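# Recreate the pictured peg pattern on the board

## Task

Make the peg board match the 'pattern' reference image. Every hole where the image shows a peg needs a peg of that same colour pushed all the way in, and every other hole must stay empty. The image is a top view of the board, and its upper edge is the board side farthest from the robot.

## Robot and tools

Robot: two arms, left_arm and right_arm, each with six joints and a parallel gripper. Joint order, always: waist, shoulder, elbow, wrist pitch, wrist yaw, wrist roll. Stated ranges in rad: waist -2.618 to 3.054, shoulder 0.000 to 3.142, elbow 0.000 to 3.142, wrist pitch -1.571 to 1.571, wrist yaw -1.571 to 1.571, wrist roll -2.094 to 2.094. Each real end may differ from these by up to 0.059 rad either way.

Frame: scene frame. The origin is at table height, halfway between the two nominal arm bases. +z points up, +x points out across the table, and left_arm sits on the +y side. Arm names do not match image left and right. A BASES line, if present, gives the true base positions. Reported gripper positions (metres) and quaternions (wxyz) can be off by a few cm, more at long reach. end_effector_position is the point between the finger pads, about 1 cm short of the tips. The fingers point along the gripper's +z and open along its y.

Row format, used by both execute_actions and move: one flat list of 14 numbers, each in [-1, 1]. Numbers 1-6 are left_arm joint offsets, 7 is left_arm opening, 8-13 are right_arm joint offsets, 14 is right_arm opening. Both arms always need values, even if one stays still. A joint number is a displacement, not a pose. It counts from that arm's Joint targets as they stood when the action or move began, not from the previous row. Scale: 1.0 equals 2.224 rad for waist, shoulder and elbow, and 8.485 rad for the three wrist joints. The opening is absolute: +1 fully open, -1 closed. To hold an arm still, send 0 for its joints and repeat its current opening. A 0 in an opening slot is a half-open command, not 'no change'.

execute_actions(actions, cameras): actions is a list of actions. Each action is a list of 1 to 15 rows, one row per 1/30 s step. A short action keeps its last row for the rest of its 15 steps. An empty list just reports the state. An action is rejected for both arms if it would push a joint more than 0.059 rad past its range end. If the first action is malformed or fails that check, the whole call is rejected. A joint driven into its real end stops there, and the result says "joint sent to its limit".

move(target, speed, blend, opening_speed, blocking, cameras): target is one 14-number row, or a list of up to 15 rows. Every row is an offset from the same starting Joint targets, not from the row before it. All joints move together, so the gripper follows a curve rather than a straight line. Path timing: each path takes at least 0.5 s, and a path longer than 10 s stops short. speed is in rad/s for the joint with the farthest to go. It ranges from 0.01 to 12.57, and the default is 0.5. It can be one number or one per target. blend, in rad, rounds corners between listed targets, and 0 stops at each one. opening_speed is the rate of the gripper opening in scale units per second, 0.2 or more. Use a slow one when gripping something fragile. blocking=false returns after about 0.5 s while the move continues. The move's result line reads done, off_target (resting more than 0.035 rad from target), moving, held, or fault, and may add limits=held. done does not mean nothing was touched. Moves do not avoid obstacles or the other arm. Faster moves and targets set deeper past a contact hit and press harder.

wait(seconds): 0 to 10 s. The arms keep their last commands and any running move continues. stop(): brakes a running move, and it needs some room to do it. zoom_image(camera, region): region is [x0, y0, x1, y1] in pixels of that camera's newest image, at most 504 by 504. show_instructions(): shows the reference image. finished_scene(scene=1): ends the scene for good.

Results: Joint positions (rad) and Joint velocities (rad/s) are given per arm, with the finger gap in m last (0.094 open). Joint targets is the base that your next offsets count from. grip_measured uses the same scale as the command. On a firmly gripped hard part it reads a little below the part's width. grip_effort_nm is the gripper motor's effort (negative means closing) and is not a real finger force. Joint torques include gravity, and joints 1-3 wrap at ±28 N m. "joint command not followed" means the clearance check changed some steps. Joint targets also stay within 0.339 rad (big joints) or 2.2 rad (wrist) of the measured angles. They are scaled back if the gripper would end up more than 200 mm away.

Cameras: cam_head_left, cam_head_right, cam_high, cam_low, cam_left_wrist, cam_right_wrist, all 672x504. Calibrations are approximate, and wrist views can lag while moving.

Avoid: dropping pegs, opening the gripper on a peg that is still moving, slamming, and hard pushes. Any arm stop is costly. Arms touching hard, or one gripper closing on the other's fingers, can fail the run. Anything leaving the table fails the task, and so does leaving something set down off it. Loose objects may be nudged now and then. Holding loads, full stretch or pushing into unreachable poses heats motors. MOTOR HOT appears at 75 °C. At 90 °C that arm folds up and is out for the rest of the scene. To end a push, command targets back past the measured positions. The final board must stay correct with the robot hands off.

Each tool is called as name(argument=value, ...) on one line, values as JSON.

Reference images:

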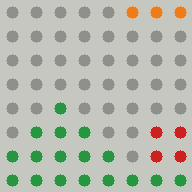

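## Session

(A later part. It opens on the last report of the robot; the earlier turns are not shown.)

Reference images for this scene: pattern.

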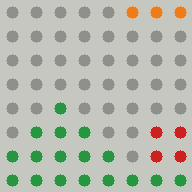

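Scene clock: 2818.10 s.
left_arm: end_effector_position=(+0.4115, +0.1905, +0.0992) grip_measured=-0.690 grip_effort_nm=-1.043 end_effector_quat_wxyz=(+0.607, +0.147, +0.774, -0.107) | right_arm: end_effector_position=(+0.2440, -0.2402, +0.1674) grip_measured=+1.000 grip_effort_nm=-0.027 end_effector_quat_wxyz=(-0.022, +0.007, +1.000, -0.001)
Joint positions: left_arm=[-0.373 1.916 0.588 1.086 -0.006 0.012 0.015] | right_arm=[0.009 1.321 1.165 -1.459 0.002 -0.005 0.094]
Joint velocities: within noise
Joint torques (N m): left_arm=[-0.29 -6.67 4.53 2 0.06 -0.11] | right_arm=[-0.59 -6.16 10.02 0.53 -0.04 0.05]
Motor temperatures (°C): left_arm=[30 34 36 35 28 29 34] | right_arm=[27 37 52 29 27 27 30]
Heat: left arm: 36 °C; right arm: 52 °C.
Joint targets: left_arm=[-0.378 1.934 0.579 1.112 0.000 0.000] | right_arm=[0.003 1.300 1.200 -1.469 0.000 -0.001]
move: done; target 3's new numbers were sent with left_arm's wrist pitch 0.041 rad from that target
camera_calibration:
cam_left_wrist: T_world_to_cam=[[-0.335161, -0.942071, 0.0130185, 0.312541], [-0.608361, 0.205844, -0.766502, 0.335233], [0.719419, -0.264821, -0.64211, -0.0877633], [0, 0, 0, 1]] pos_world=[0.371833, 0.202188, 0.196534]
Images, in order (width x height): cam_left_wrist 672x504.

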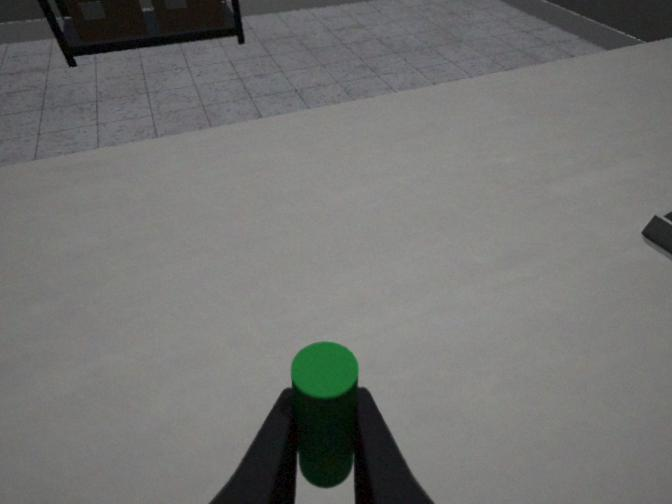

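move(target=[[0,0.1138,0,0.0325,0,0,-1,0,0,0,0,0,0,1],[0,0.1138,0,0.0325,0,0,-0.3,0,0,0,0,0,0,1],[0,-0.0373,0,0.0242,0,0,-0.3,0,0,0,0,0,0,1],[0,-0.0373,0.4595,-0.2371,0,0,-0.3,0,0,0,0,0,0,1],[-0.0022,0.2347,0.848,-0.3136,0,0,-0.3,0,0,0,0,0,0,1],[-0.0022,0.2428,0.7243,-0.2851,0,0,-0.3,0,0,0,0,0,0,1],[-0.0022,0.2428,0.7243,-0.2851,0,0,-1,0,0,0,0,0,0,1],[-0.0022,0.1556,0.7243,-0.2851,0,0,-1,0,0,0,0,0,0,1],[-0.346,-0.1007,0.3107,-0.2524,0,-0.0648,-1,0,0,0,0,0,0,1],[-0.346,-0.0607,0.2851,-0.2507,0,-0.0648,-1,0,0,0,0,0,0,1]], speed=[0.4,0.5,0.5,2.2,1.5,0.5,0.5,0.5,1.4,0.4], cameras=["cam_left_wrist"])

zoom_image(camera="cam_left_wrist", region=[240, 250, 410, 400])

Scene clock: 2851.30 s.
left_arm: end_effector_position=(+0.1013, +0.0768, +0.0620) grip_measured=-0.688 grip_effort_nm=-1.043 end_effector_quat_wxyz=(-0.013, +0.298, +0.955, +0.011) | right_arm: end_effector_position=(+0.2440, -0.2402, +0.1674) grip_measured=+1.000 grip_effort_nm=-0.027 end_effector_quat_wxyz=(-0.022, +0.007, +1.000, -0.001)
Joint positions: left_arm=[-1.151 1.788 1.22 -1.035 0.005 -0.54 0.015] | right_arm=[0.009 1.321 1.165 -1.459 0.002 -0.005 0.094]
Joint velocities: within noise
Joint torques (N m): left_arm=[0.34 -7.27 6.13 0.1 -0.08 -0.1] | right_arm=[-0.62 -6.15 10.02 0.53 -0.03 0.05]
Motor temperatures (°C): left_arm=[30 36 35 39 28 29 34] | right_arm=[27 37 52 29 27 27 30]
Heat: left arm: 39 °C; right arm: 52 °C.
Joint targets: left_arm=[-1.147 1.799 1.213 -1.016 0.000 -0.550] | right_arm=[0.003 1.300 1.200 -1.469 0.000 -0.001]
move: done
camera_calibration:
cam_left_wrist: T_world_to_cam=[[-0.543723, -0.838743, -0.0296029, 0.117811], [-0.749775, 0.469595, 0.466174, 0.0590524], [-0.377099, 0.275665, -0.884197, 0.165965], [0, 0, 0, 1]] pos_world=[0.170917, 0.0253313, 0.122704]
Images, in order (width x height): cam_left_wrist 672x504.

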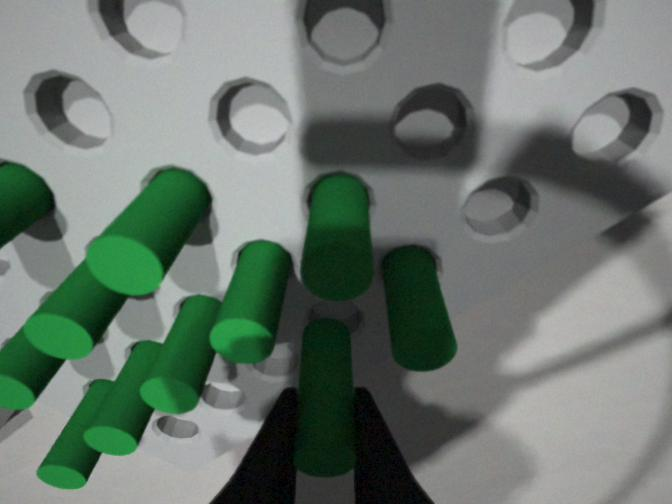

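Scaled by 2.965 from the camera's 672x504 image, which has a finer 960x720 frame.

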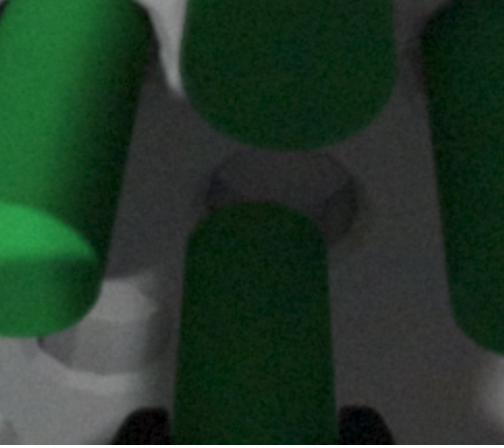

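move(target=[-0.0020,0.0076,0,0.0020,0,0,-1,0,0,0,0,0,0,1], speed=0.1, cameras=["cam_left_wrist"])

zoom_image(camera="cam_left_wrist", region=[240, 250, 410, 400])

Scene clock: 2941.60 s.
left_arm: end_effector_position=(+0.1027, +0.0737, +0.0591) grip_measured=-0.688 grip_effort_nm=-1.043 end_effector_quat_wxyz=(-0.010, +0.298, +0.955, +0.008) | right_arm: end_effector_position=(+0.2440, -0.2402, +0.1674) grip_measured=+1.000 grip_effort_nm=-0.032 end_effector_quat_wxyz=(-0.022, +0.007, +1.000, -0.001)
Joint positions: left_arm=[-1.151 1.798 1.22 -1.018 0.005 -0.54 0.015] | right_arm=[0.009 1.321 1.165 -1.459 0.002 -0.005 0.094]
Joint velocities: within noise
Joint torques (N m): left_arm=[-0.13 -6.64 5.97 0.15 -0.07 -0.12] | right_arm=[-0.59 -6.13 10.03 0.53 -0.04 0.05]
Motor temperatures (°C): left_arm=[30 36 34 34 28 29 35] | right_arm=[27 37 52 29 27 27 30]
Heat: left arm: 36 °C; right arm: 52 °C.
Joint targets: left_arm=[-1.152 1.816 1.213 -0.999 0.000 -0.550] | right_arm=[0.003 1.300 1.200 -1.469 0.000 -0.001]
move: done
camera_calibration:
cam_left_wrist: T_world_to_cam=[[-0.543308, -0.839136, -0.0258254, 0.115604], [-0.751281, 0.472235, 0.461054, 0.0631666], [-0.374691, 0.269896, -0.886996, 0.165087], [0, 0, 0, 1]] pos_world=[0.172121, 0.0226218, 0.120294]
Images, in order (width x height): cam_left_wrist 672x504.

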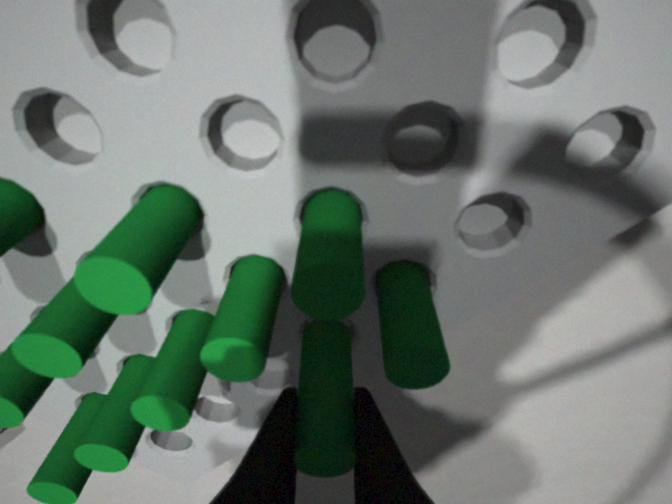

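Scaled by 2.965 from the camera's 672x504 image, which has a finer 960x720 frame.

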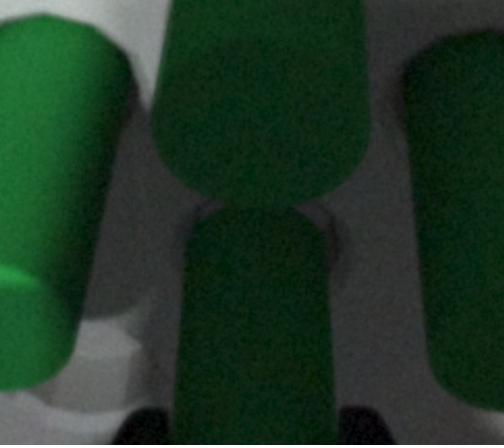

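move(target=[0,0.0061,-0.0140,0.0055,0,0,-1,0,0,0,0,0,0,1], speed=0.08, cameras=["cam_left_wrist"])

zoom_image(camera="cam_left_wrist", region=[240, 250, 410, 400])

Scene clock: 2950.40 s.
left_arm: end_effector_position=(+0.1036, +0.0717, +0.0565) grip_measured=-0.688 grip_effort_nm=-1.043 end_effector_quat_wxyz=(-0.007, +0.297, +0.955, +0.004) | right_arm: end_effector_position=(+0.2440, -0.2402, +0.1674) grip_measured=+1.000 grip_effort_nm=-0.027 end_effector_quat_wxyz=(-0.022, +0.007, +1.000, -0.001)
Joint positions: left_arm=[-1.151 1.8 1.211 -0.997 0.005 -0.541 0.015] | right_arm=[0.009 1.321 1.165 -1.459 0.002 -0.005 0.094]
Joint velocities: within noise
Joint torques (N m): left_arm=[-0.18 -5.74 3.92 0.48 -0.05 -0.11] | right_arm=[-0.61 -6.16 10 0.53 -0.03 0.06]
Motor temperatures (°C): left_arm=[30 35 34 34 28 29 35] | right_arm=[27 37 52 29 27 27 30]
Heat: left arm: 35 °C; right arm: 52 °C.
Joint targets: left_arm=[-1.152 1.830 1.182 -0.952 0.000 -0.550] | right_arm=[0.003 1.300 1.200 -1.469 0.000 -0.001]
move: off_target (left_arm); left_arm: the wrist pitch is farthest, 0.045 rad from its target
camera_calibration:
cam_left_wrist: T_world_to_cam=[[-0.542881, -0.839569, -0.0201105, 0.114096], [-0.753483, 0.476362, 0.453147, 0.0663843], [-0.370868, 0.261158, -0.891209, 0.16412], [0, 0, 0, 1]] pos_world=[0.172827, 0.0213075, 0.118477]
Images, in order (width x height): cam_left_wrist 672x504.

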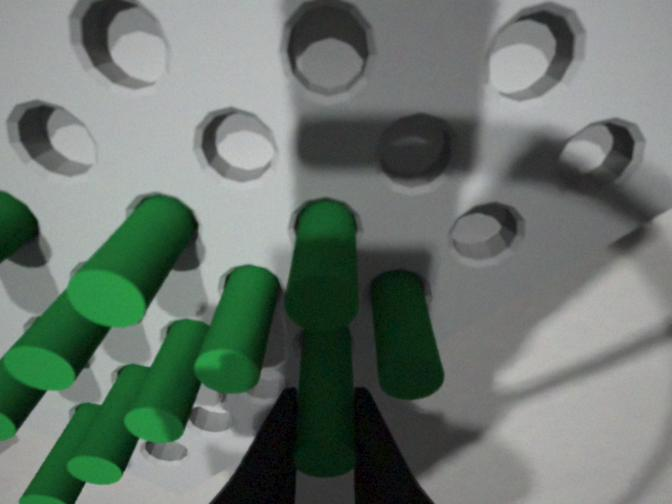

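Scaled by 2.965 from the camera's 672x504 image, which has a finer 960x720 frame.

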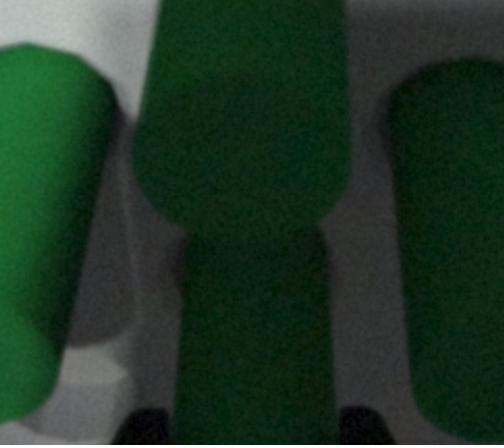

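move(target=[[0,-0.0025,-0.0026,-0.004,0,0,-1,0,0,0,0,0,0,1],[0.0012,-0.0025,-0.0040,-0.004,0,0,-1,0,0,0,0,0,0,1],[0,0.002,-0.0040,-0.0025,0,0,-1,0,0,0,0,0,0,1]], speed=0.05, cameras=["cam_left_wrist"])

zoom_image(camera="cam_left_wrist", region=[240, 250, 410, 400])

Scene clock: 2978.27 s.
left_arm: end_effector_position=(+0.1035, +0.0720, +0.0562) grip_measured=-0.688 grip_effort_nm=-1.053 end_effector_quat_wxyz=(-0.007, +0.297, +0.955, +0.004) | right_arm: end_effector_position=(+0.2440, -0.2402, +0.1674) grip_measured=+1.000 grip_effort_nm=-0.032 end_effector_quat_wxyz=(-0.022, +0.007, +1.000, -0.001)
Joint positions: left_arm=[-1.151 1.8 1.21 -0.997 0.005 -0.541 0.015] | right_arm=[0.009 1.321 1.165 -1.459 0.002 -0.005 0.094]
Joint velocities: within noise
Joint torques (N m): left_arm=[-0.13 -5.35 3.28 0.2 -0.04 -0.14] | right_arm=[-0.59 -6.16 10 0.53 -0.04 0.06]
Motor temperatures (°C): left_arm=[30 34 34 34 28 29 35] | right_arm=[27 37 52 29 27 27 30]
Heat: left arm: 35 °C; right arm: 52 °C.
Joint targets: left_arm=[-1.152 1.834 1.173 -0.973 0.000 -0.550] | right_arm=[0.003 1.300 1.200 -1.469 0.000 -0.001]
move: off_target (left_arm); left_arm: the elbow is farthest, 0.037 rad from its target
camera_calibration:
cam_left_wrist: T_world_to_cam=[[-0.542891, -0.839547, -0.0207331, 0.114361], [-0.75327, 0.475889, 0.453998, 0.0662183], [-0.371286, 0.262089, -0.890761, 0.163648], [0, 0, 0, 1]] pos_world=[0.172726, 0.0216089, 0.118079]
Images, in order (width x height): cam_left_wrist 672x504.

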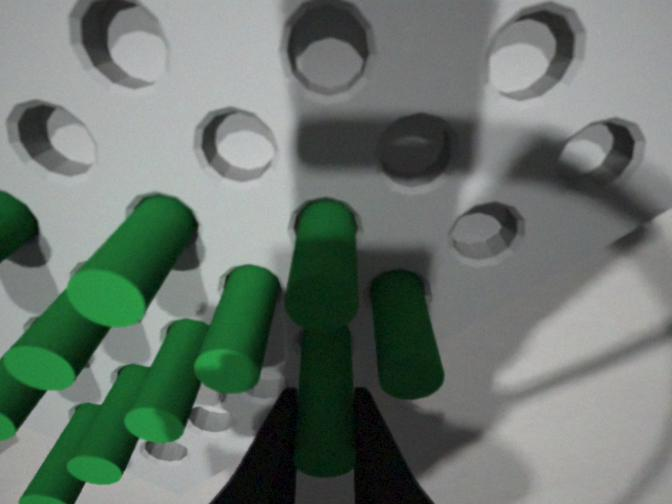

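Scaled by 2.965 from the camera's 672x504 image, which has a finer 960x720 frame.

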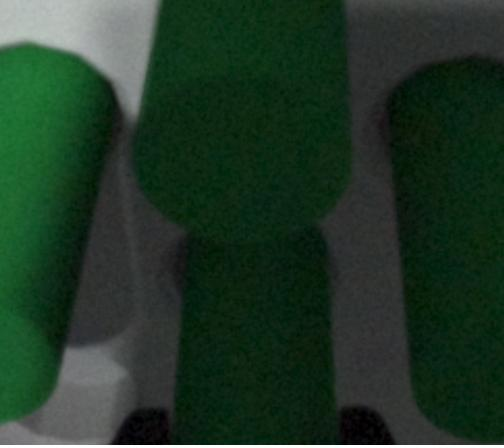

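move(target=[[0,-0.0350,0.0320,-0.0060,0,0,-1,0,0,0,0,0,0,1],[0,-0.0139,0.0151,-0.0036,0,0,-1,0,0,0,0,0,0,1],[0,-0.0063,-0.0006,0.0024,0,0,-1,0,0,0,0,0,0,1]], speed=[0.3, 0.2, 0.08], cameras=["cam_left_wrist"])

zoom_image(camera="cam_left_wrist", region=[240, 250, 410, 400])

Scene clock: 2994.73 s.
left_arm: end_effector_position=(+0.1028, +0.0735, +0.0561) grip_measured=-0.688 grip_effort_nm=-1.043 end_effector_quat_wxyz=(-0.008, +0.297, +0.955, +0.005) | right_arm: end_effector_position=(+0.2440, -0.2402, +0.1674) grip_measured=+1.000 grip_effort_nm=-0.037 end_effector_quat_wxyz=(-0.022, +0.007, +1.000, -0.001)
Joint positions: left_arm=[-1.151 1.796 1.204 -0.998 0.005 -0.541 0.015] | right_arm=[0.009 1.321 1.165 -1.459 0.002 -0.005 0.094]
Joint velocities: within noise
Joint torques (N m): left_arm=[-0.01 -6.23 3.7 0.44 -0.07 -0.1] | right_arm=[-0.58 -6.15 10 0.53 -0.03 0.06]
Motor temperatures (°C): left_arm=[30 34 33 33 28 29 35] | right_arm=[27 37 52 29 27 27 30]
Heat: left arm: 35 °C; right arm: 52 °C.
Joint targets: left_arm=[-1.152 1.820 1.171 -0.953 0.000 -0.550] | right_arm=[0.003 1.300 1.200 -1.469 0.000 -0.001]
move: off_target (left_arm); left_arm: the wrist pitch is farthest, 0.045 rad from its target
camera_calibration:
cam_left_wrist: T_world_to_cam=[[-0.54289, -0.839522, -0.0217635, 0.115245], [-0.752921, 0.475082, 0.45542, 0.0650259], [-0.371996, 0.263629, -0.89001, 0.162906], [0, 0, 0, 1]] pos_world=[0.172125, 0.0229114, 0.117882]
Images, in order (width x height): cam_left_wrist 672x504.

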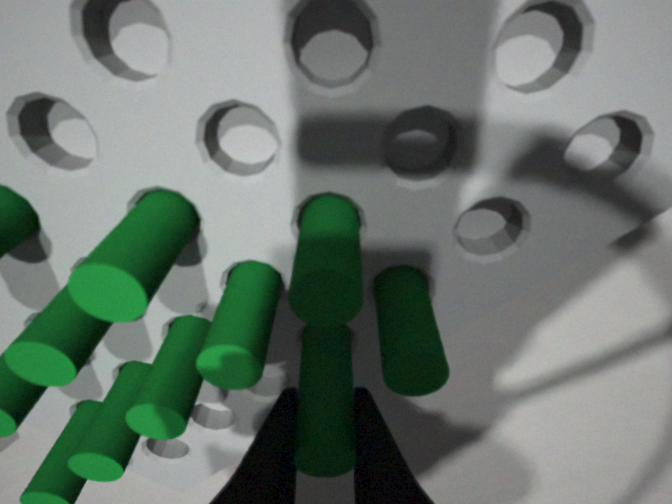

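Scaled by 2.965 from the camera's 672x504 image, which has a finer 960x720 frame.

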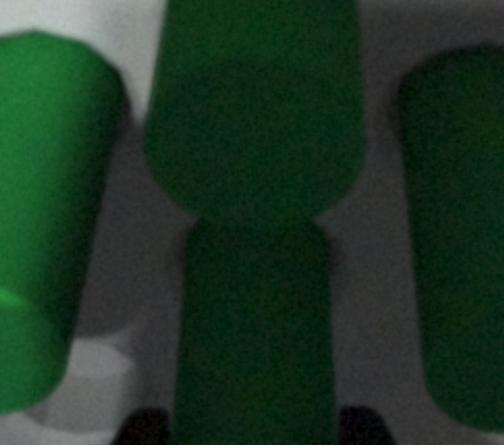

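zoom_image(camera="cam_left_wrist", region=[290, 310, 370, 370])

Scaled by 6.300 from the camera's 672x504 image, which has a finer 960x720 frame.

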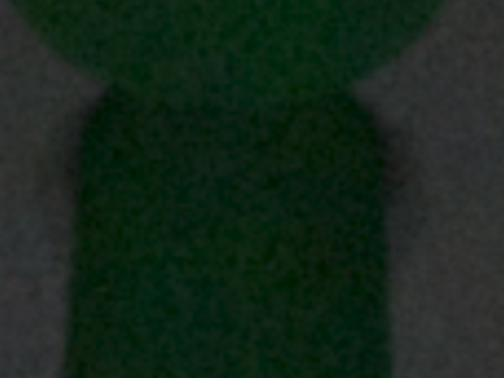

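move(target=[[-0.0050,0.0,-0.0015,0,0,0,-1,0,0,0,0,0,0,1],[0.0030,0.0,-0.0015,0,0,0,-1,0,0,0,0,0,0,1],[-0.0010,0,-0.0015,0,0,0,-1,0,0,0,0,0,0,1]], speed=0.06, cameras=["cam_left_wrist"])

zoom_image(camera="cam_left_wrist", region=[240, 250, 410, 400])

Scene clock: 3031.93 s.
left_arm: end_effector_position=(+0.1024, +0.0733, +0.0561) grip_measured=-0.688 grip_effort_nm=-1.048 end_effector_quat_wxyz=(-0.008, +0.298, +0.954, +0.005) | right_arm: end_effector_position=(+0.2440, -0.2402, +0.1674) grip_measured=+1.000 grip_effort_nm=-0.027 end_effector_quat_wxyz=(-0.022, +0.007, +1.000, -0.001)
Joint positions: left_arm=[-1.152 1.796 1.204 -0.998 0.005 -0.541 0.015] | right_arm=[0.009 1.321 1.165 -1.459 0.002 -0.005 0.094]
Joint velocities: within noise
Joint torques (N m): left_arm=[-0.1 -6.3 3.47 0.43 -0.06 -0.09] | right_arm=[-0.59 -6.15 10.02 0.53 -0.03 0.05]
Motor temperatures (°C): left_arm=[30 33 33 33 28 29 35] | right_arm=[27 37 52 29 27 27 30]
Heat: left arm: 35 °C; right arm: 52 °C.
Joint targets: left_arm=[-1.154 1.820 1.168 -0.953 0.000 -0.550] | right_arm=[0.003 1.300 1.200 -1.469 0.000 -0.001]
move: off_target (left_arm); left_arm: the wrist pitch is farthest, 0.045 rad from its target
camera_calibration:
cam_left_wrist: T_world_to_cam=[[-0.544181, -0.838687, -0.0217005, 0.114865], [-0.752171, 0.476261, 0.455428, 0.0645603], [-0.371627, 0.264158, -0.890008, 0.162686], [0, 0, 0, 1]] pos_world=[0.171526, 0.0226139, 0.117882]
Images, in order (width x height): cam_left_wrist 672x504.

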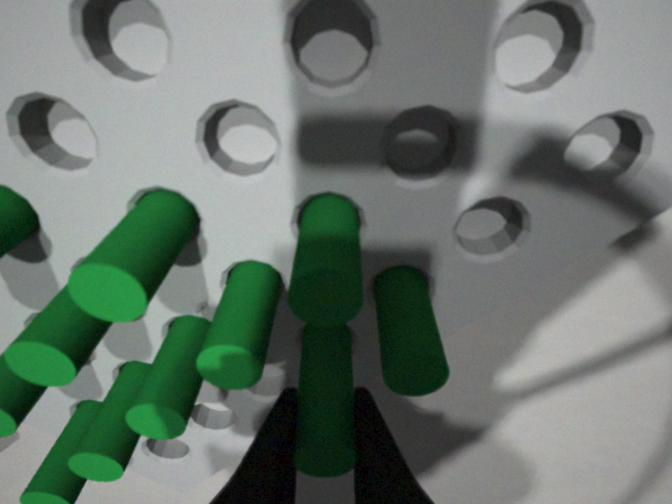

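Scaled by 2.965 from the camera's 672x504 image, which has a finer 960x720 frame.

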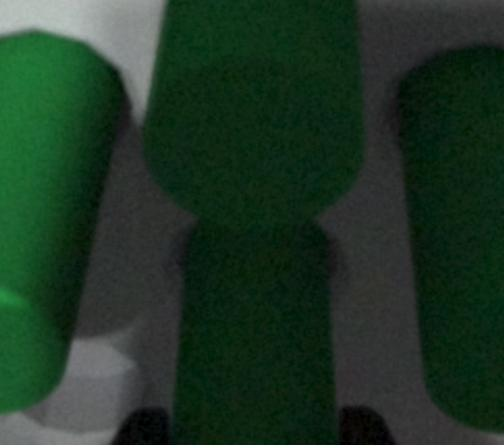

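move(target=[[0.001,0.0040,-0.0090,0.0031,0,0,-1,0,0,0,0,0,0,1],[0,0.0015,-0.0150,0.0031,0,0,-1,0,0,0,0,0,0,1]], speed=0.06, cameras=["cam_left_wrist"])

zoom_image(camera="cam_left_wrist", region=[240, 250, 410, 400])

Scene clock: 3042.90 s.
left_arm: end_effector_position=(+0.1019, +0.0744, +0.0548) grip_measured=-0.688 grip_effort_nm=-1.048 end_effector_quat_wxyz=(-0.005, +0.298, +0.955, +0.002) | right_arm: end_effector_position=(+0.2440, -0.2402, +0.1674) grip_measured=+1.000 grip_effort_nm=-0.032 end_effector_quat_wxyz=(-0.022, +0.007, +1.000, -0.001)
Joint positions: left_arm=[-1.152 1.785 1.187 -0.982 0.005 -0.541 0.015] | right_arm=[0.009 1.321 1.165 -1.459 0.002 -0.005 0.094]
Joint velocities: within noise
Joint torques (N m): left_arm=[-0.13 -4.83 1.96 0.55 -0.06 -0.12] | right_arm=[-0.61 -6.15 10.02 0.53 -0.03 0.05]
Motor temperatures (°C): left_arm=[30 33 33 33 28 29 35] | right_arm=[27 37 52 29 27 27 30]
Heat: left arm: 35 °C; right arm: 52 °C.
Joint targets: left_arm=[-1.154 1.824 1.135 -0.927 0.000 -0.550] | right_arm=[0.003 1.300 1.200 -1.469 0.000 -0.001]
move: off_target (left_arm); left_arm: the wrist pitch is farthest, 0.055 rad from its target
camera_calibration:
cam_left_wrist: T_world_to_cam=[[-0.544073, -0.838861, -0.0172165, 0.115267], [-0.753772, 0.479667, 0.449164, 0.0644853], [-0.368528, 0.257355, -0.893284, 0.161482], [0, 0, 0, 1]] pos_world=[0.170831, 0.024203, 0.117269]
Images, in order (width x height): cam_left_wrist 672x504.

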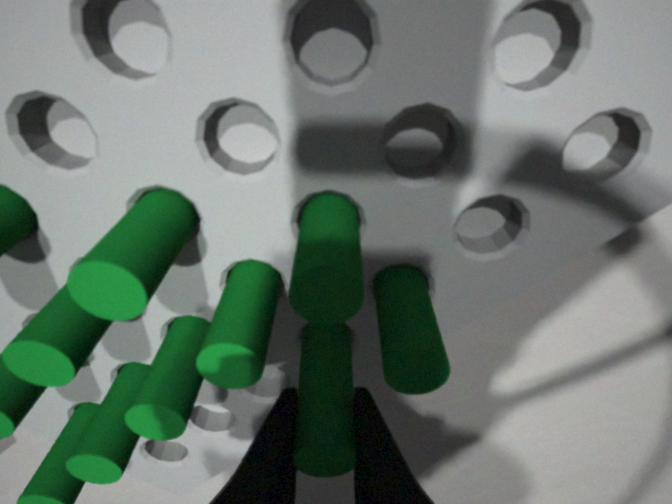

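Scaled by 2.965 from the camera's 672x504 image, which has a finer 960x720 frame.

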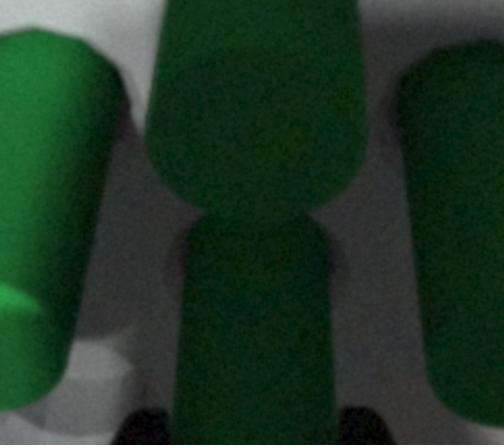

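move(target=[[0,-0.0500,0.0500,-0.0130,0,0,-1,0,0,0,0,0,0,1],[0,-0.0170,0.0345,-0.0100,0,0,-1,0,0,0,0,0,0,1]], speed=[0.3, 0.2], cameras=["cam_left_wrist"])

zoom_image(camera="cam_left_wrist", region=[240, 250, 410, 400])

Scene clock: 3068.10 s.
left_arm: end_effector_position=(+0.1032, +0.0715, +0.0667) grip_measured=-0.688 grip_effort_nm=-1.043 end_effector_quat_wxyz=(-0.001, +0.298, +0.955, -0.003) | right_arm: end_effector_position=(+0.2440, -0.2402, +0.1674) grip_measured=+1.000 grip_effort_nm=-0.032 end_effector_quat_wxyz=(-0.022, +0.007, +1.000, -0.001)
Joint positions: left_arm=[-1.152 1.77 1.217 -1.015 0.005 -0.541 0.015] | right_arm=[0.009 1.321 1.165 -1.459 0.002 -0.005 0.094]
Joint velocities: within noise
Joint torques (N m): left_arm=[-0.13 -6.6 6.23 0.02 -0.04 -0.08] | right_arm=[-0.61 -6.15 10.02 0.53 -0.04 0.05]
Motor temperatures (°C): left_arm=[30 32 33 33 28 29 35] | right_arm=[27 37 52 29 27 27 30]
Heat: left arm: 35 °C; right arm: 52 °C.
Joint targets: left_arm=[-1.154 1.786 1.211 -1.011 0.000 -0.550] | right_arm=[0.003 1.300 1.200 -1.469 0.000 -0.001]
move: done
camera_calibration:
cam_left_wrist: T_world_to_cam=[[-0.544002, -0.839025, -0.00999368, 0.113312], [-0.756204, 0.485072, 0.439159, 0.0620762], [-0.363618, 0.24646, -0.898354, 0.173961], [0, 0, 0, 1]] pos_world=[0.171839, 0.0220854, 0.130149]
Images, in order (width x height): cam_left_wrist 672x504.

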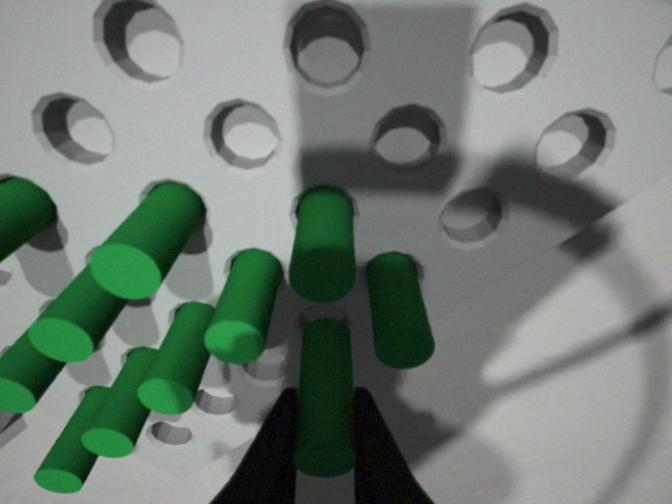

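Scaled by 2.965 from the camera's 672x504 image, which has a finer 960x720 frame.

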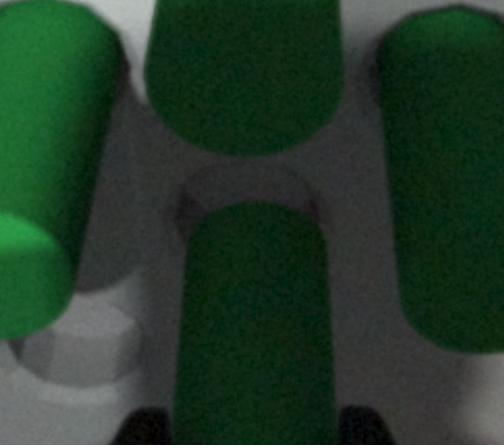

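move(target=[[0.0011,-0.0250,0.0270,-0.0030,0,0,-1,0,0,0,0,0,0,1],[0.0025,0.0072,0.0026,-0.0003,0,0,-1,0,0,0,0,0,0,1]], speed=[0.4, 0.2], cameras=["cam_left_wrist"])

zoom_image(camera="cam_left_wrist", region=[240, 250, 410, 400])

Scene clock: 3098.13 s.
left_arm: end_effector_position=(+0.1032, +0.0714, +0.0646) grip_measured=-0.688 grip_effort_nm=-1.048 end_effector_quat_wxyz=(-0.005, +0.298, +0.955, +0.002) | right_arm: end_effector_position=(+0.2440, -0.2402, +0.1674) grip_measured=+1.000 grip_effort_nm=-0.027 end_effector_quat_wxyz=(-0.022, +0.007, +1.000, -0.001)
Joint positions: left_arm=[-1.152 1.785 1.228 -1.023 0.005 -0.541 0.015] | right_arm=[0.009 1.321 1.165 -1.459 0.002 -0.005 0.094]
Joint velocities: within noise
Joint torques (N m): left_arm=[0.25 -6.83 5.78 0.06 -0.02 -0.13] | right_arm=[-0.61 -6.16 10 0.53 -0.03 0.05]
Motor temperatures (°C): left_arm=[30 33 34 33 28 29 35] | right_arm=[27 37 52 29 27 27 30]
Heat: left arm: 35 °C; right arm: 52 °C.
Joint targets: left_arm=[-1.149 1.802 1.217 -1.014 0.000 -0.550] | right_arm=[0.003 1.300 1.200 -1.469 0.000 -0.001]
move: done
camera_calibration:
cam_left_wrist: T_world_to_cam=[[-0.544137, -0.838816, -0.0174028, 0.113629], [-0.753664, 0.479575, 0.449442, 0.0626181], [-0.368654, 0.257674, -0.89314, 0.171458], [0, 0, 0, 1]] pos_world=[0.172231, 0.0211036, 0.12697]
Images, in order (width x height): cam_left_wrist 672x504.

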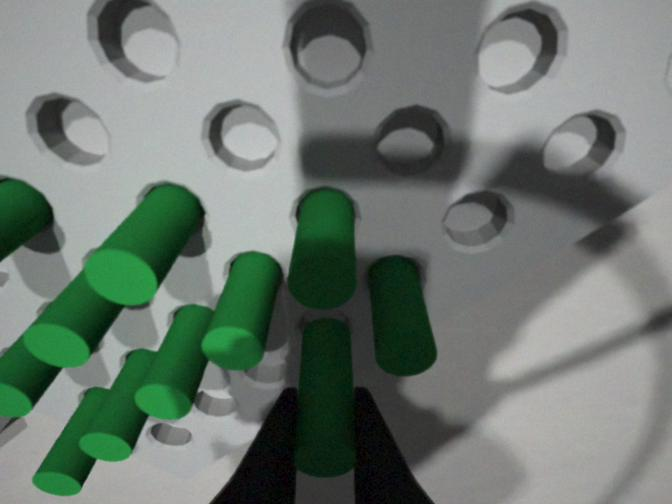

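Scaled by 2.965 from the camera's 672x504 image, which has a finer 960x720 frame.

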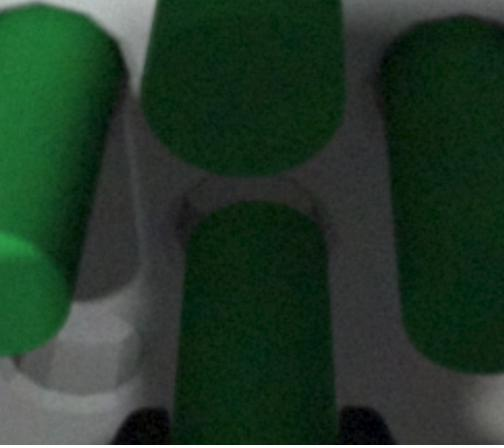

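move(target=[0.0022,0.0024,-0.0018,-0.0040,0,0,-1,0,0,0,0,0,0,1], speed=0.2, cameras=["cam_left_wrist"])

zoom_image(camera="cam_left_wrist", region=[240, 250, 410, 400])

Scene clock: 3111.93 s.
left_arm: end_effector_position=(+0.1029, +0.0742, +0.0647) grip_measured=-0.688 grip_effort_nm=-1.043 end_effector_quat_wxyz=(-0.009, +0.297, +0.955, +0.006) | right_arm: end_effector_position=(+0.2440, -0.2402, +0.1674) grip_measured=+1.000 grip_effort_nm=-0.032 end_effector_quat_wxyz=(-0.022, +0.007, +1.000, -0.001)
Joint positions: left_arm=[-1.15 1.785 1.228 -1.034 0.005 -0.541 0.015] | right_arm=[0.009 1.321 1.165 -1.459 0.002 -0.005 0.094]
Joint velocities: within noise
Joint torques (N m): left_arm=[0.32 -6.28 5.57 -0.23 -0.03 -0.14] | right_arm=[-0.61 -6.13 10.03 0.54 -0.04 0.05]
Motor temperatures (°C): left_arm=[30 33 34 32 28 29 35] | right_arm=[27 37 52 29 27 27 30]
Heat: left arm: 35 °C; right arm: 52 °C.
Joint targets: left_arm=[-1.144 1.807 1.213 -1.048 0.000 -0.550] | right_arm=[0.003 1.300 1.200 -1.469 0.000 -0.001]
move: done
camera_calibration:
cam_left_wrist: T_world_to_cam=[[-0.541973, -0.84007, -0.0233912, 0.116099], [-0.752884, 0.472981, 0.457662, 0.0608664], [-0.373405, 0.265652, -0.888818, 0.170257], [0, 0, 0, 1]] pos_world=[0.172322, 0.0235134, 0.126187]
Images, in order (width x height): cam_left_wrist 672x504.

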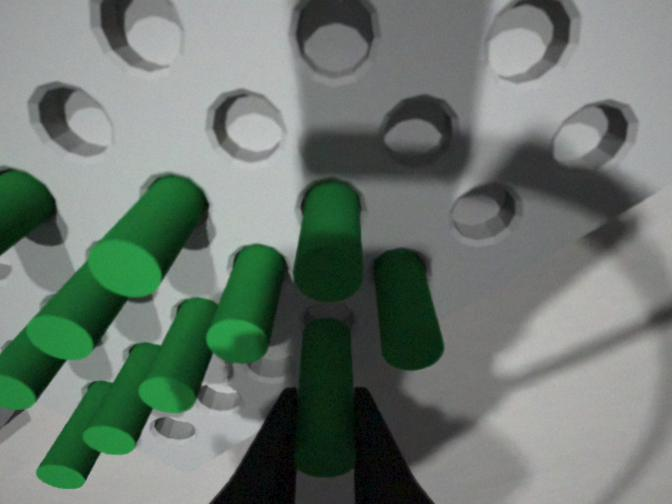

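Scaled by 2.965 from the camera's 672x504 image, which has a finer 960x720 frame.

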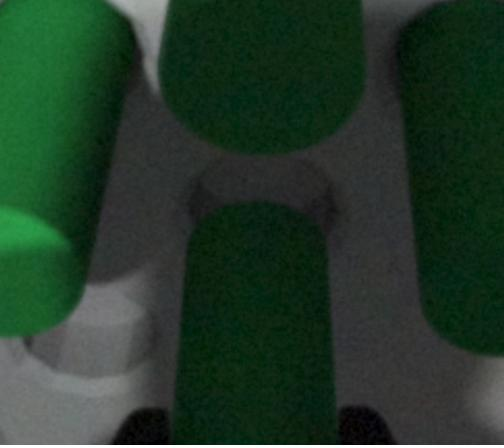

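move(target=[[-0.0045,0.0031,-0.0013,0.0057,0,0,-1,0,0,0,0,0,0,1],[-0.0045,0.0103,-0.0148,0.0110,0,0,-1,0,0,0,0,0,0,1]], speed=[0.1, 0.06], cameras=["cam_left_wrist"])

zoom_image(camera="cam_left_wrist", region=[240, 250, 410, 400])

Scene clock: 3128.57 s.
left_arm: end_effector_position=(+0.1029, +0.0742, +0.0486) grip_measured=-0.688 grip_effort_nm=-1.053 end_effector_quat_wxyz=(-0.011, +0.297, +0.955, +0.008) | right_arm: end_effector_position=(+0.2440, -0.2402, +0.1674) grip_measured=+1.000 grip_effort_nm=-0.032 end_effector_quat_wxyz=(-0.022, +0.007, +1.000, -0.001)
Joint positions: left_arm=[-1.15 1.811 1.192 -0.979 0.005 -0.541 0.015] | right_arm=[0.009 1.321 1.165 -1.459 0.002 -0.005 0.094]
Joint velocities: within noise
Joint torques (N m): left_arm=[-0.39 -6.68 5.6 0.19 -0.04 -0.12] | right_arm=[-0.59 -6.15 10 0.53 -0.03 0.05]
Motor temperatures (°C): left_arm=[30 33 34 32 28 29 35] | right_arm=[27 37 52 29 27 27 30]
Heat: left arm: 35 °C; right arm: 52 °C.
Joint targets: left_arm=[-1.154 1.830 1.180 -0.954 0.000 -0.550] | right_arm=[0.003 1.300 1.200 -1.469 0.000 -0.001]
move: done
camera_calibration:
cam_left_wrist: T_world_to_cam=[[-0.542014, -0.83995, -0.0265348, 0.115869], [-0.751824, 0.470556, 0.461885, 0.0680355], [-0.375474, 0.270298, -0.886543, 0.155712], [0, 0, 0, 1]] pos_world=[0.172419, 0.0232207, 0.109695]
Images, in order (width x height): cam_left_wrist 672x504.

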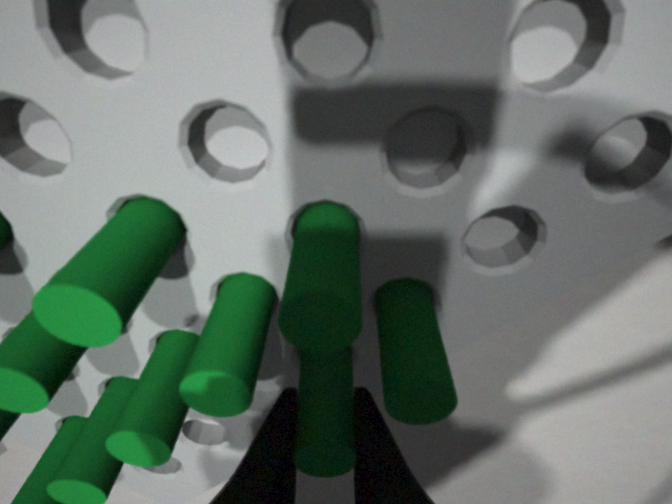

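Scaled by 2.965 from the camera's 672x504 image, which has a finer 960x720 frame.

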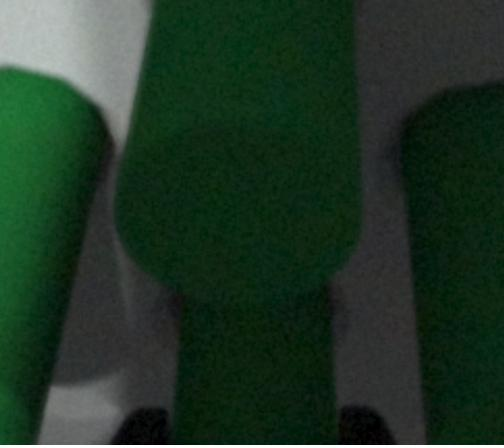

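move(target=[[0,0,0,0,0,0,-0.4,0,0,0,0,0,0,1],[0,0,0.1574,-0.0412,0,0,-0.4,0,0,0,0,0,0,1],[0.5054,0.0719,0.2968,-0.0573,0,0.0648,-0.4,0,0,0,0,0,0,1]], speed=[0.4, 0.6, 1.3], cameras=["cam_left_wrist","cam_high"])

Scene clock: 3157.83 s.
left_arm: end_effector_position=(+0.3438, +0.3504, +0.1500) grip_measured=-0.401 grip_effort_nm=0.061 end_effector_quat_wxyz=(-0.007, +0.005, +1.000, +0.002) | right_arm: end_effector_position=(+0.2440, -0.2402, +0.1674) grip_measured=+1.000 grip_effort_nm=-0.032 end_effector_quat_wxyz=(-0.022, +0.007, +1.000, -0.001)
Joint positions: left_arm=[-0.027 1.967 1.811 -1.428 -0.003 -0.011 0.028] | right_arm=[0.009 1.321 1.165 -1.459 0.002 -0.005 0.094]
Joint velocities: within noise
Joint torques (N m): left_arm=[-0.16 -8.31 10.04 -0.17 0.01 0.11] | right_arm=[-0.61 -6.15 10.02 0.53 -0.03 0.06]
Motor temperatures (°C): left_arm=[30 34 34 32 28 29 35] | right_arm=[27 37 52 29 27 27 30]
Heat: left arm: 35 °C; right arm: 52 °C.
Joint targets: left_arm=[-0.029 1.990 1.840 -1.441 0.000 0.000] | right_arm=[0.003 1.300 1.200 -1.469 0.000 -0.001]
move: done
camera_calibration:
cam_left_wrist: T_world_to_cam=[[0.0199487, -0.999608, -0.019653, 0.342885], [-0.891742, -0.026678, 0.451757, 0.296205], [-0.452104, 0.00851347, -0.891924, 0.380244], [0, 0, 0, 1]] pos_world=[0.429208, 0.347415, 0.212075]
Images, in order (width x height): cam_high 672x504, cam_left_wrist 672x504.

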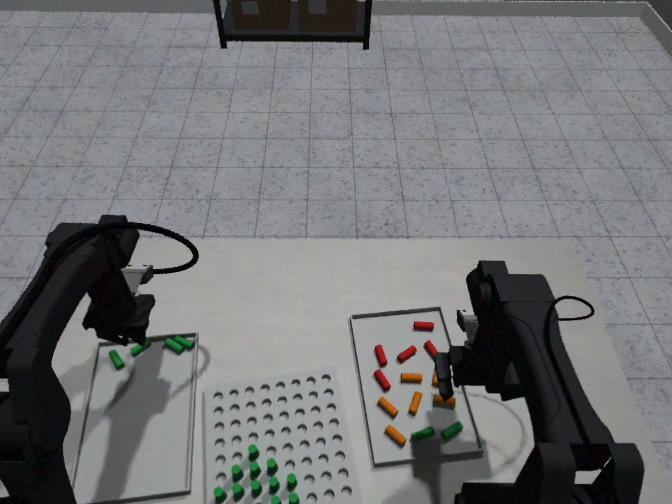

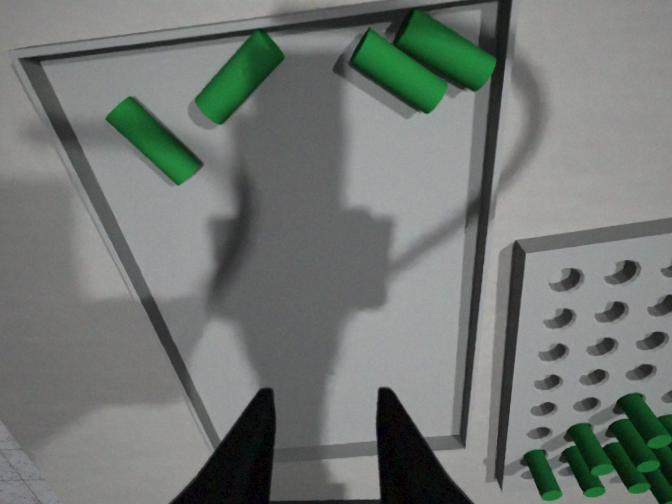

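move(target=[[0.1016,0.1239,0.1781,0.0166,0,-0.0572,-0.4,0,0,0,0,0,0,1],[0.1016,0.1688,0.1106,0.0004,0,-0.0572,-0.4,0,0,0,0,0,0,1],[0.1016,0.1688,0.0206,0.0240,0,-0.0572,-0.4,0,0,0,0,0,0,1],[0.1016,0.1688,0.0206,0.0240,0,-0.0572,-1,0,0,0,0,0,0,1],[0.1016,0.1688,0.1106,0.0004,0,-0.0572,-1,0,0,0,0,0,0,1],[-0.1219,-0.1754,-0.4227,0.1698,0,0,-1,0,0,0,0,0,0,1],[-0.1569,-0.0252,-0.5670,0.3009,0,0,-1,0,0,0,0,0,0,1]], speed=[1.0, 0.5, 0.4, 0.4, 0.8, 2.0, 1.5], cameras=["cam_left_wrist"])

Scene clock: 3209.13 s.
left_arm: end_effector_position=(+0.4109, +0.1882, +0.0998) grip_measured=-0.693 grip_effort_nm=-1.053 end_effector_quat_wxyz=(+0.606, +0.143, +0.774, -0.117) | right_arm: end_effector_position=(+0.2440, -0.2402, +0.1674) grip_measured=+1.000 grip_effort_nm=-0.027 end_effector_quat_wxyz=(-0.022, +0.007, +1.000, -0.001)
Joint positions: left_arm=[-0.374 1.916 0.589 1.087 0.005 -0.007 0.014] | right_arm=[0.009 1.321 1.165 -1.459 0.002 -0.005 0.094]
Joint velocities: within noise
Joint torques (N m): left_arm=[-0.4 -6.58 4.52 2.02 -0.09 0.1] | right_arm=[-0.61 -6.15 10.02 0.53 -0.04 0.05]
Motor temperatures (°C): left_arm=[30 37 37 32 28 29 34] | right_arm=[27 37 52 29 27 27 30]
Heat: left arm: 37 °C; right arm: 52 °C.
Joint targets: left_arm=[-0.379 1.934 0.579 1.112 0.000 0.000] | right_arm=[0.003 1.300 1.200 -1.469 0.000 -0.001]
move: done; target 4's new numbers were sent with left_arm's wrist pitch 0.050 rad from that target
camera_calibration:
cam_left_wrist: T_world_to_cam=[[-0.341735, -0.939203, 0.0333866, 0.310369], [-0.611398, 0.195201, -0.76687, 0.339035], [0.713729, -0.282479, -0.640934, -0.0820577], [0, 0, 0, 1]] pos_world=[0.371916, 0.20214, 0.19704]
Images, in order (width x height): cam_left_wrist 672x504.

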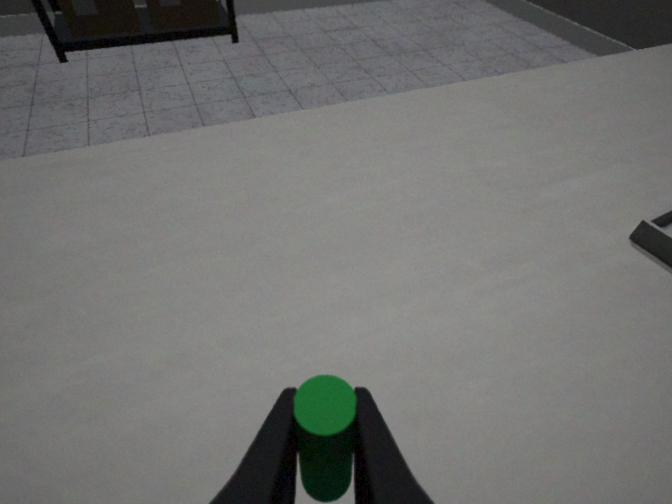

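move(target=[[0,0.1138,0,0.0322,0,0,-1,0,0,0,0,0,0,1],[0,0.1138,0,0.0322,0,0,-0.3,0,0,0,0,0,0,1],[0,-0.0373,0,0.0242,0,0,-0.3,0,0,0,0,0,0,1],[0,-0.0373,0.4595,-0.2371,0,0,-0.3,0,0,0,0,0,0,1],[-0.0022,0.2347,0.848,-0.3136,0,0,-0.3,0,0,0,0,0,0,1],[-0.0022,0.2428,0.7243,-0.2851,0,0,-0.3,0,0,0,0,0,0,1],[-0.0022,0.2428,0.7243,-0.2851,0,0,-1,0,0,0,0,0,0,1],[-0.0022,0.1556,0.7243,-0.2851,0,0,-1,0,0,0,0,0,0,1],[-0.3332,-0.1458,0.2567,-0.2510,0,-0.0610,-1,0,0,0,0,0,0,1],[-0.3332,-0.1058,0.2320,-0.2486,0,-0.0610,-1,0,0,0,0,0,0,1]], speed=[0.4, 0.5, 0.5, 2.2, 1.5, 0.5, 0.5, 0.5, 1.4, 0.4], cameras=["cam_left_wrist"])

zoom_image(camera="cam_left_wrist", region=[240, 250, 410, 400])

Scene clock: 3239.97 s.
left_arm: end_effector_position=(+0.0981, +0.1054, +0.0622) grip_measured=-0.688 grip_effort_nm=-1.048 end_effector_quat_wxyz=(-0.013, +0.298, +0.954, +0.010) | right_arm: end_effector_position=(+0.2440, -0.2402, +0.1674) grip_measured=+1.000 grip_effort_nm=-0.027 end_effector_quat_wxyz=(-0.022, +0.007, +1.000, -0.001)
Joint positions: left_arm=[-1.119 1.689 1.103 -1.017 0.004 -0.508 0.015] | right_arm=[0.009 1.321 1.165 -1.459 0.002 -0.005 0.094]
Joint velocities: within noise
Joint torques (N m): left_arm=[-0.05 -6.48 5.96 0.12 -0.02 -0.17] | right_arm=[-0.62 -6.15 10.03 0.53 -0.04 0.05]
Motor temperatures (°C): left_arm=[30 36 35 37 28 29 34] | right_arm=[27 37 52 29 27 27 30]
Heat: left arm: 37 °C; right arm: 52 °C.
Joint targets: left_arm=[-1.120 1.698 1.095 -0.997 0.000 -0.517] | right_arm=[0.003 1.300 1.200 -1.469 0.000 -0.001]
move: done
camera_calibration:
cam_left_wrist: T_world_to_cam=[[-0.544389, -0.838337, -0.0288238, 0.140008], [-0.74945, 0.47066, 0.465623, 0.0429651], [-0.376783, 0.275082, -0.884514, 0.157118], [0, 0, 0, 1]] pos_world=[0.167618, 0.0539313, 0.123003]
Images, in order (width x height): cam_left_wrist 672x504.

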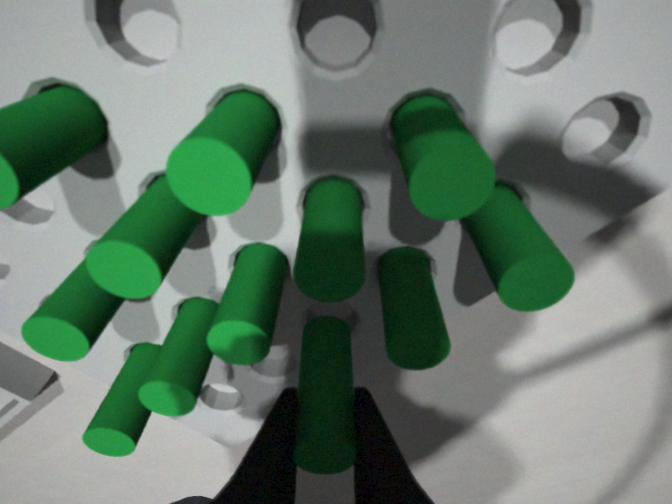

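Scaled by 2.965 from the camera's 672x504 image, which has a finer 960x720 frame.

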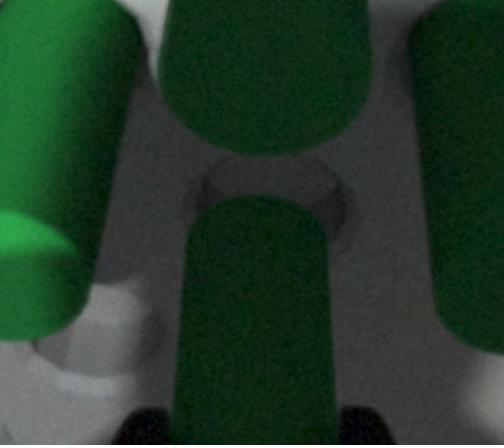

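move(target=[[0.0006,0.0057,-0.0035,0.0020,0,0,-1,0,0,0,0,0,0,1],[0.0006,0.0139,-0.0182,0.0078,0,0,-1,0,0,0,0,0,0,1]], speed=[0.1, 0.06], cameras=[])

Scene clock: 3258.67 s.
left_arm: end_effector_position=(+0.0979, +0.1050, +0.0469) grip_measured=-0.688 grip_effort_nm=-1.053 end_effector_quat_wxyz=(-0.014, +0.298, +0.954, +0.011) | right_arm: end_effector_position=(+0.2440, -0.2402, +0.1674) grip_measured=+1.000 grip_effort_nm=-0.027 end_effector_quat_wxyz=(-0.022, +0.007, +1.000, -0.001)
Joint positions: left_arm=[-1.119 1.714 1.067 -0.959 0.006 -0.508 0.015] | right_arm=[0.009 1.321 1.165 -1.459 0.002 -0.005 0.094]
Joint velocities: within noise
Joint torques (N m): left_arm=[0.02 -5.86 5.44 0.19 -0.06 -0.14] | right_arm=[-0.61 -6.16 10.02 0.53 -0.04 0.06]
Motor temperatures (°C): left_arm=[30 34 34 34 28 29 35] | right_arm=[27 37 52 29 27 27 30]
Heat: left arm: 35 °C; right arm: 52 °C.
Joint targets: left_arm=[-1.118 1.729 1.055 -0.931 0.000 -0.517] | right_arm=[0.003 1.300 1.200 -1.469 0.000 -0.001]
move: done
No camera images: "cameras" was empty.

move(target=[[0,0,0,0,0,0,-0.4,0,0,0,0,0,0,1],[0,0,0.1574,-0.0412,0,0,-0.4,0,0,0,0,0,0,1],[0.5299,0.2854,0.6094,-0.0494,0,0.1560,-0.4,0,0,0,0,0,0,1],[0.5299,0.3304,0.5419,-0.0686,0,0.1560,-0.4,0,0,0,0,0,0,1],[0.5299,0.3304,0.4520,-0.0451,0,0.1560,-0.4,0,0,0,0,0,0,1],[0.5299,0.3304,0.4520,-0.0451,0,0.1560,-1,0,0,0,0,0,0,1],[0.5299,0.3304,0.5419,-0.0686,0,0.1560,-1,0,0,0,0,0,0,1],[0.3678,-0.0580,-0.0697,0.1097,0,0.0609,-1,0,0,0,0,0,0,1],[0.3323,0.0922,-0.2140,0.2408,0,0.0609,-1,0,0,0,0,0,0,1]], speed=[0.4, 0.6, 1.3, 0.5, 0.4, 0.4, 0.8, 2.0, 1.5], cameras=["cam_left_wrist","cam_high"])

Scene clock: 3285.77 s.
left_arm: end_effector_position=(+0.4119, +0.1908, +0.0998) grip_measured=-0.986 grip_effort_nm=-0.769 end_effector_quat_wxyz=(+0.608, +0.145, +0.773, -0.106) | right_arm: end_effector_position=(+0.2440, -0.2402, +0.1674) grip_measured=+1.000 grip_effort_nm=-0.027 end_effector_quat_wxyz=(-0.022, +0.007, +1.000, -0.001)
Joint positions: left_arm=[-0.374 1.916 0.588 1.088 -0.011 0.01 0.001] | right_arm=[0.009 1.321 1.165 -1.459 0.002 -0.005 0.094]
Joint velocities: within noise
Joint torques (N m): left_arm=[-0.31 -6.58 4.42 2.01 0.15 -0.17] | right_arm=[-0.61 -6.13 10.02 0.54 -0.03 0.05]
Motor temperatures (°C): left_arm=[30 35 34 34 28 29 35] | right_arm=[27 37 52 29 27 27 30]
Heat: left arm: 35 °C; right arm: 52 °C.
Joint targets: left_arm=[-0.379 1.935 0.579 1.112 0.000 -0.001] | right_arm=[0.003 1.300 1.200 -1.469 0.000 -0.001]
move: done; target 6's new numbers were sent with left_arm's wrist pitch 0.068 rad from that target
camera_calibration:
cam_left_wrist: T_world_to_cam=[[-0.331132, -0.943496, 0.0129022, 0.311573], [-0.607545, 0.202724, -0.767979, 0.33626], [0.72197, -0.262141, -0.640344, -0.0893032], [0, 0, 0, 1]] pos_world=[0.37194, 0.20239, 0.197036]
Images, in order (width x height): cam_high 672x504, cam_left_wrist 672x504.

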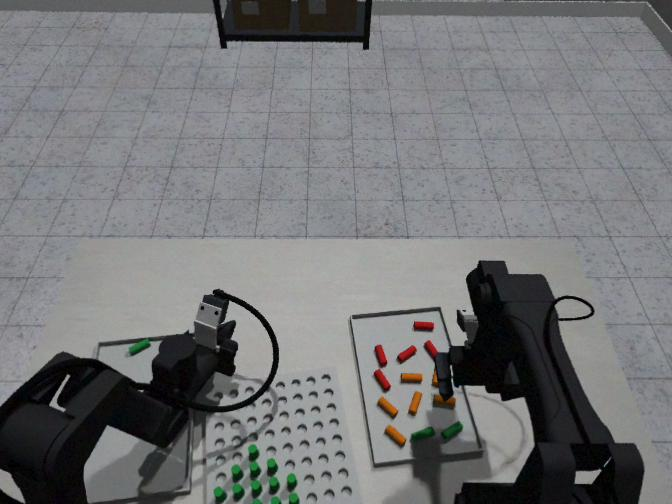

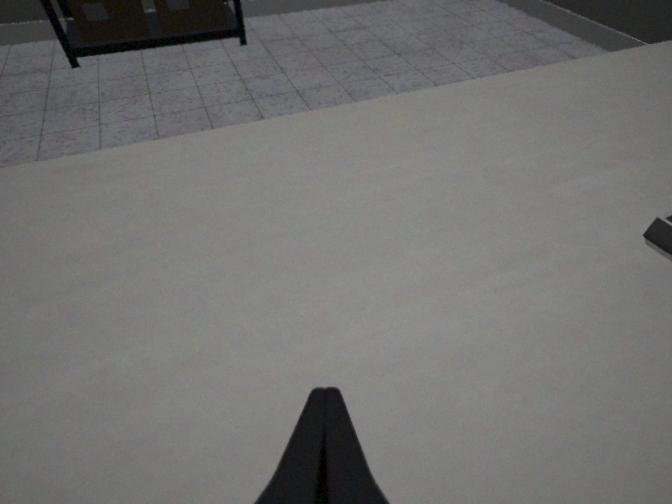

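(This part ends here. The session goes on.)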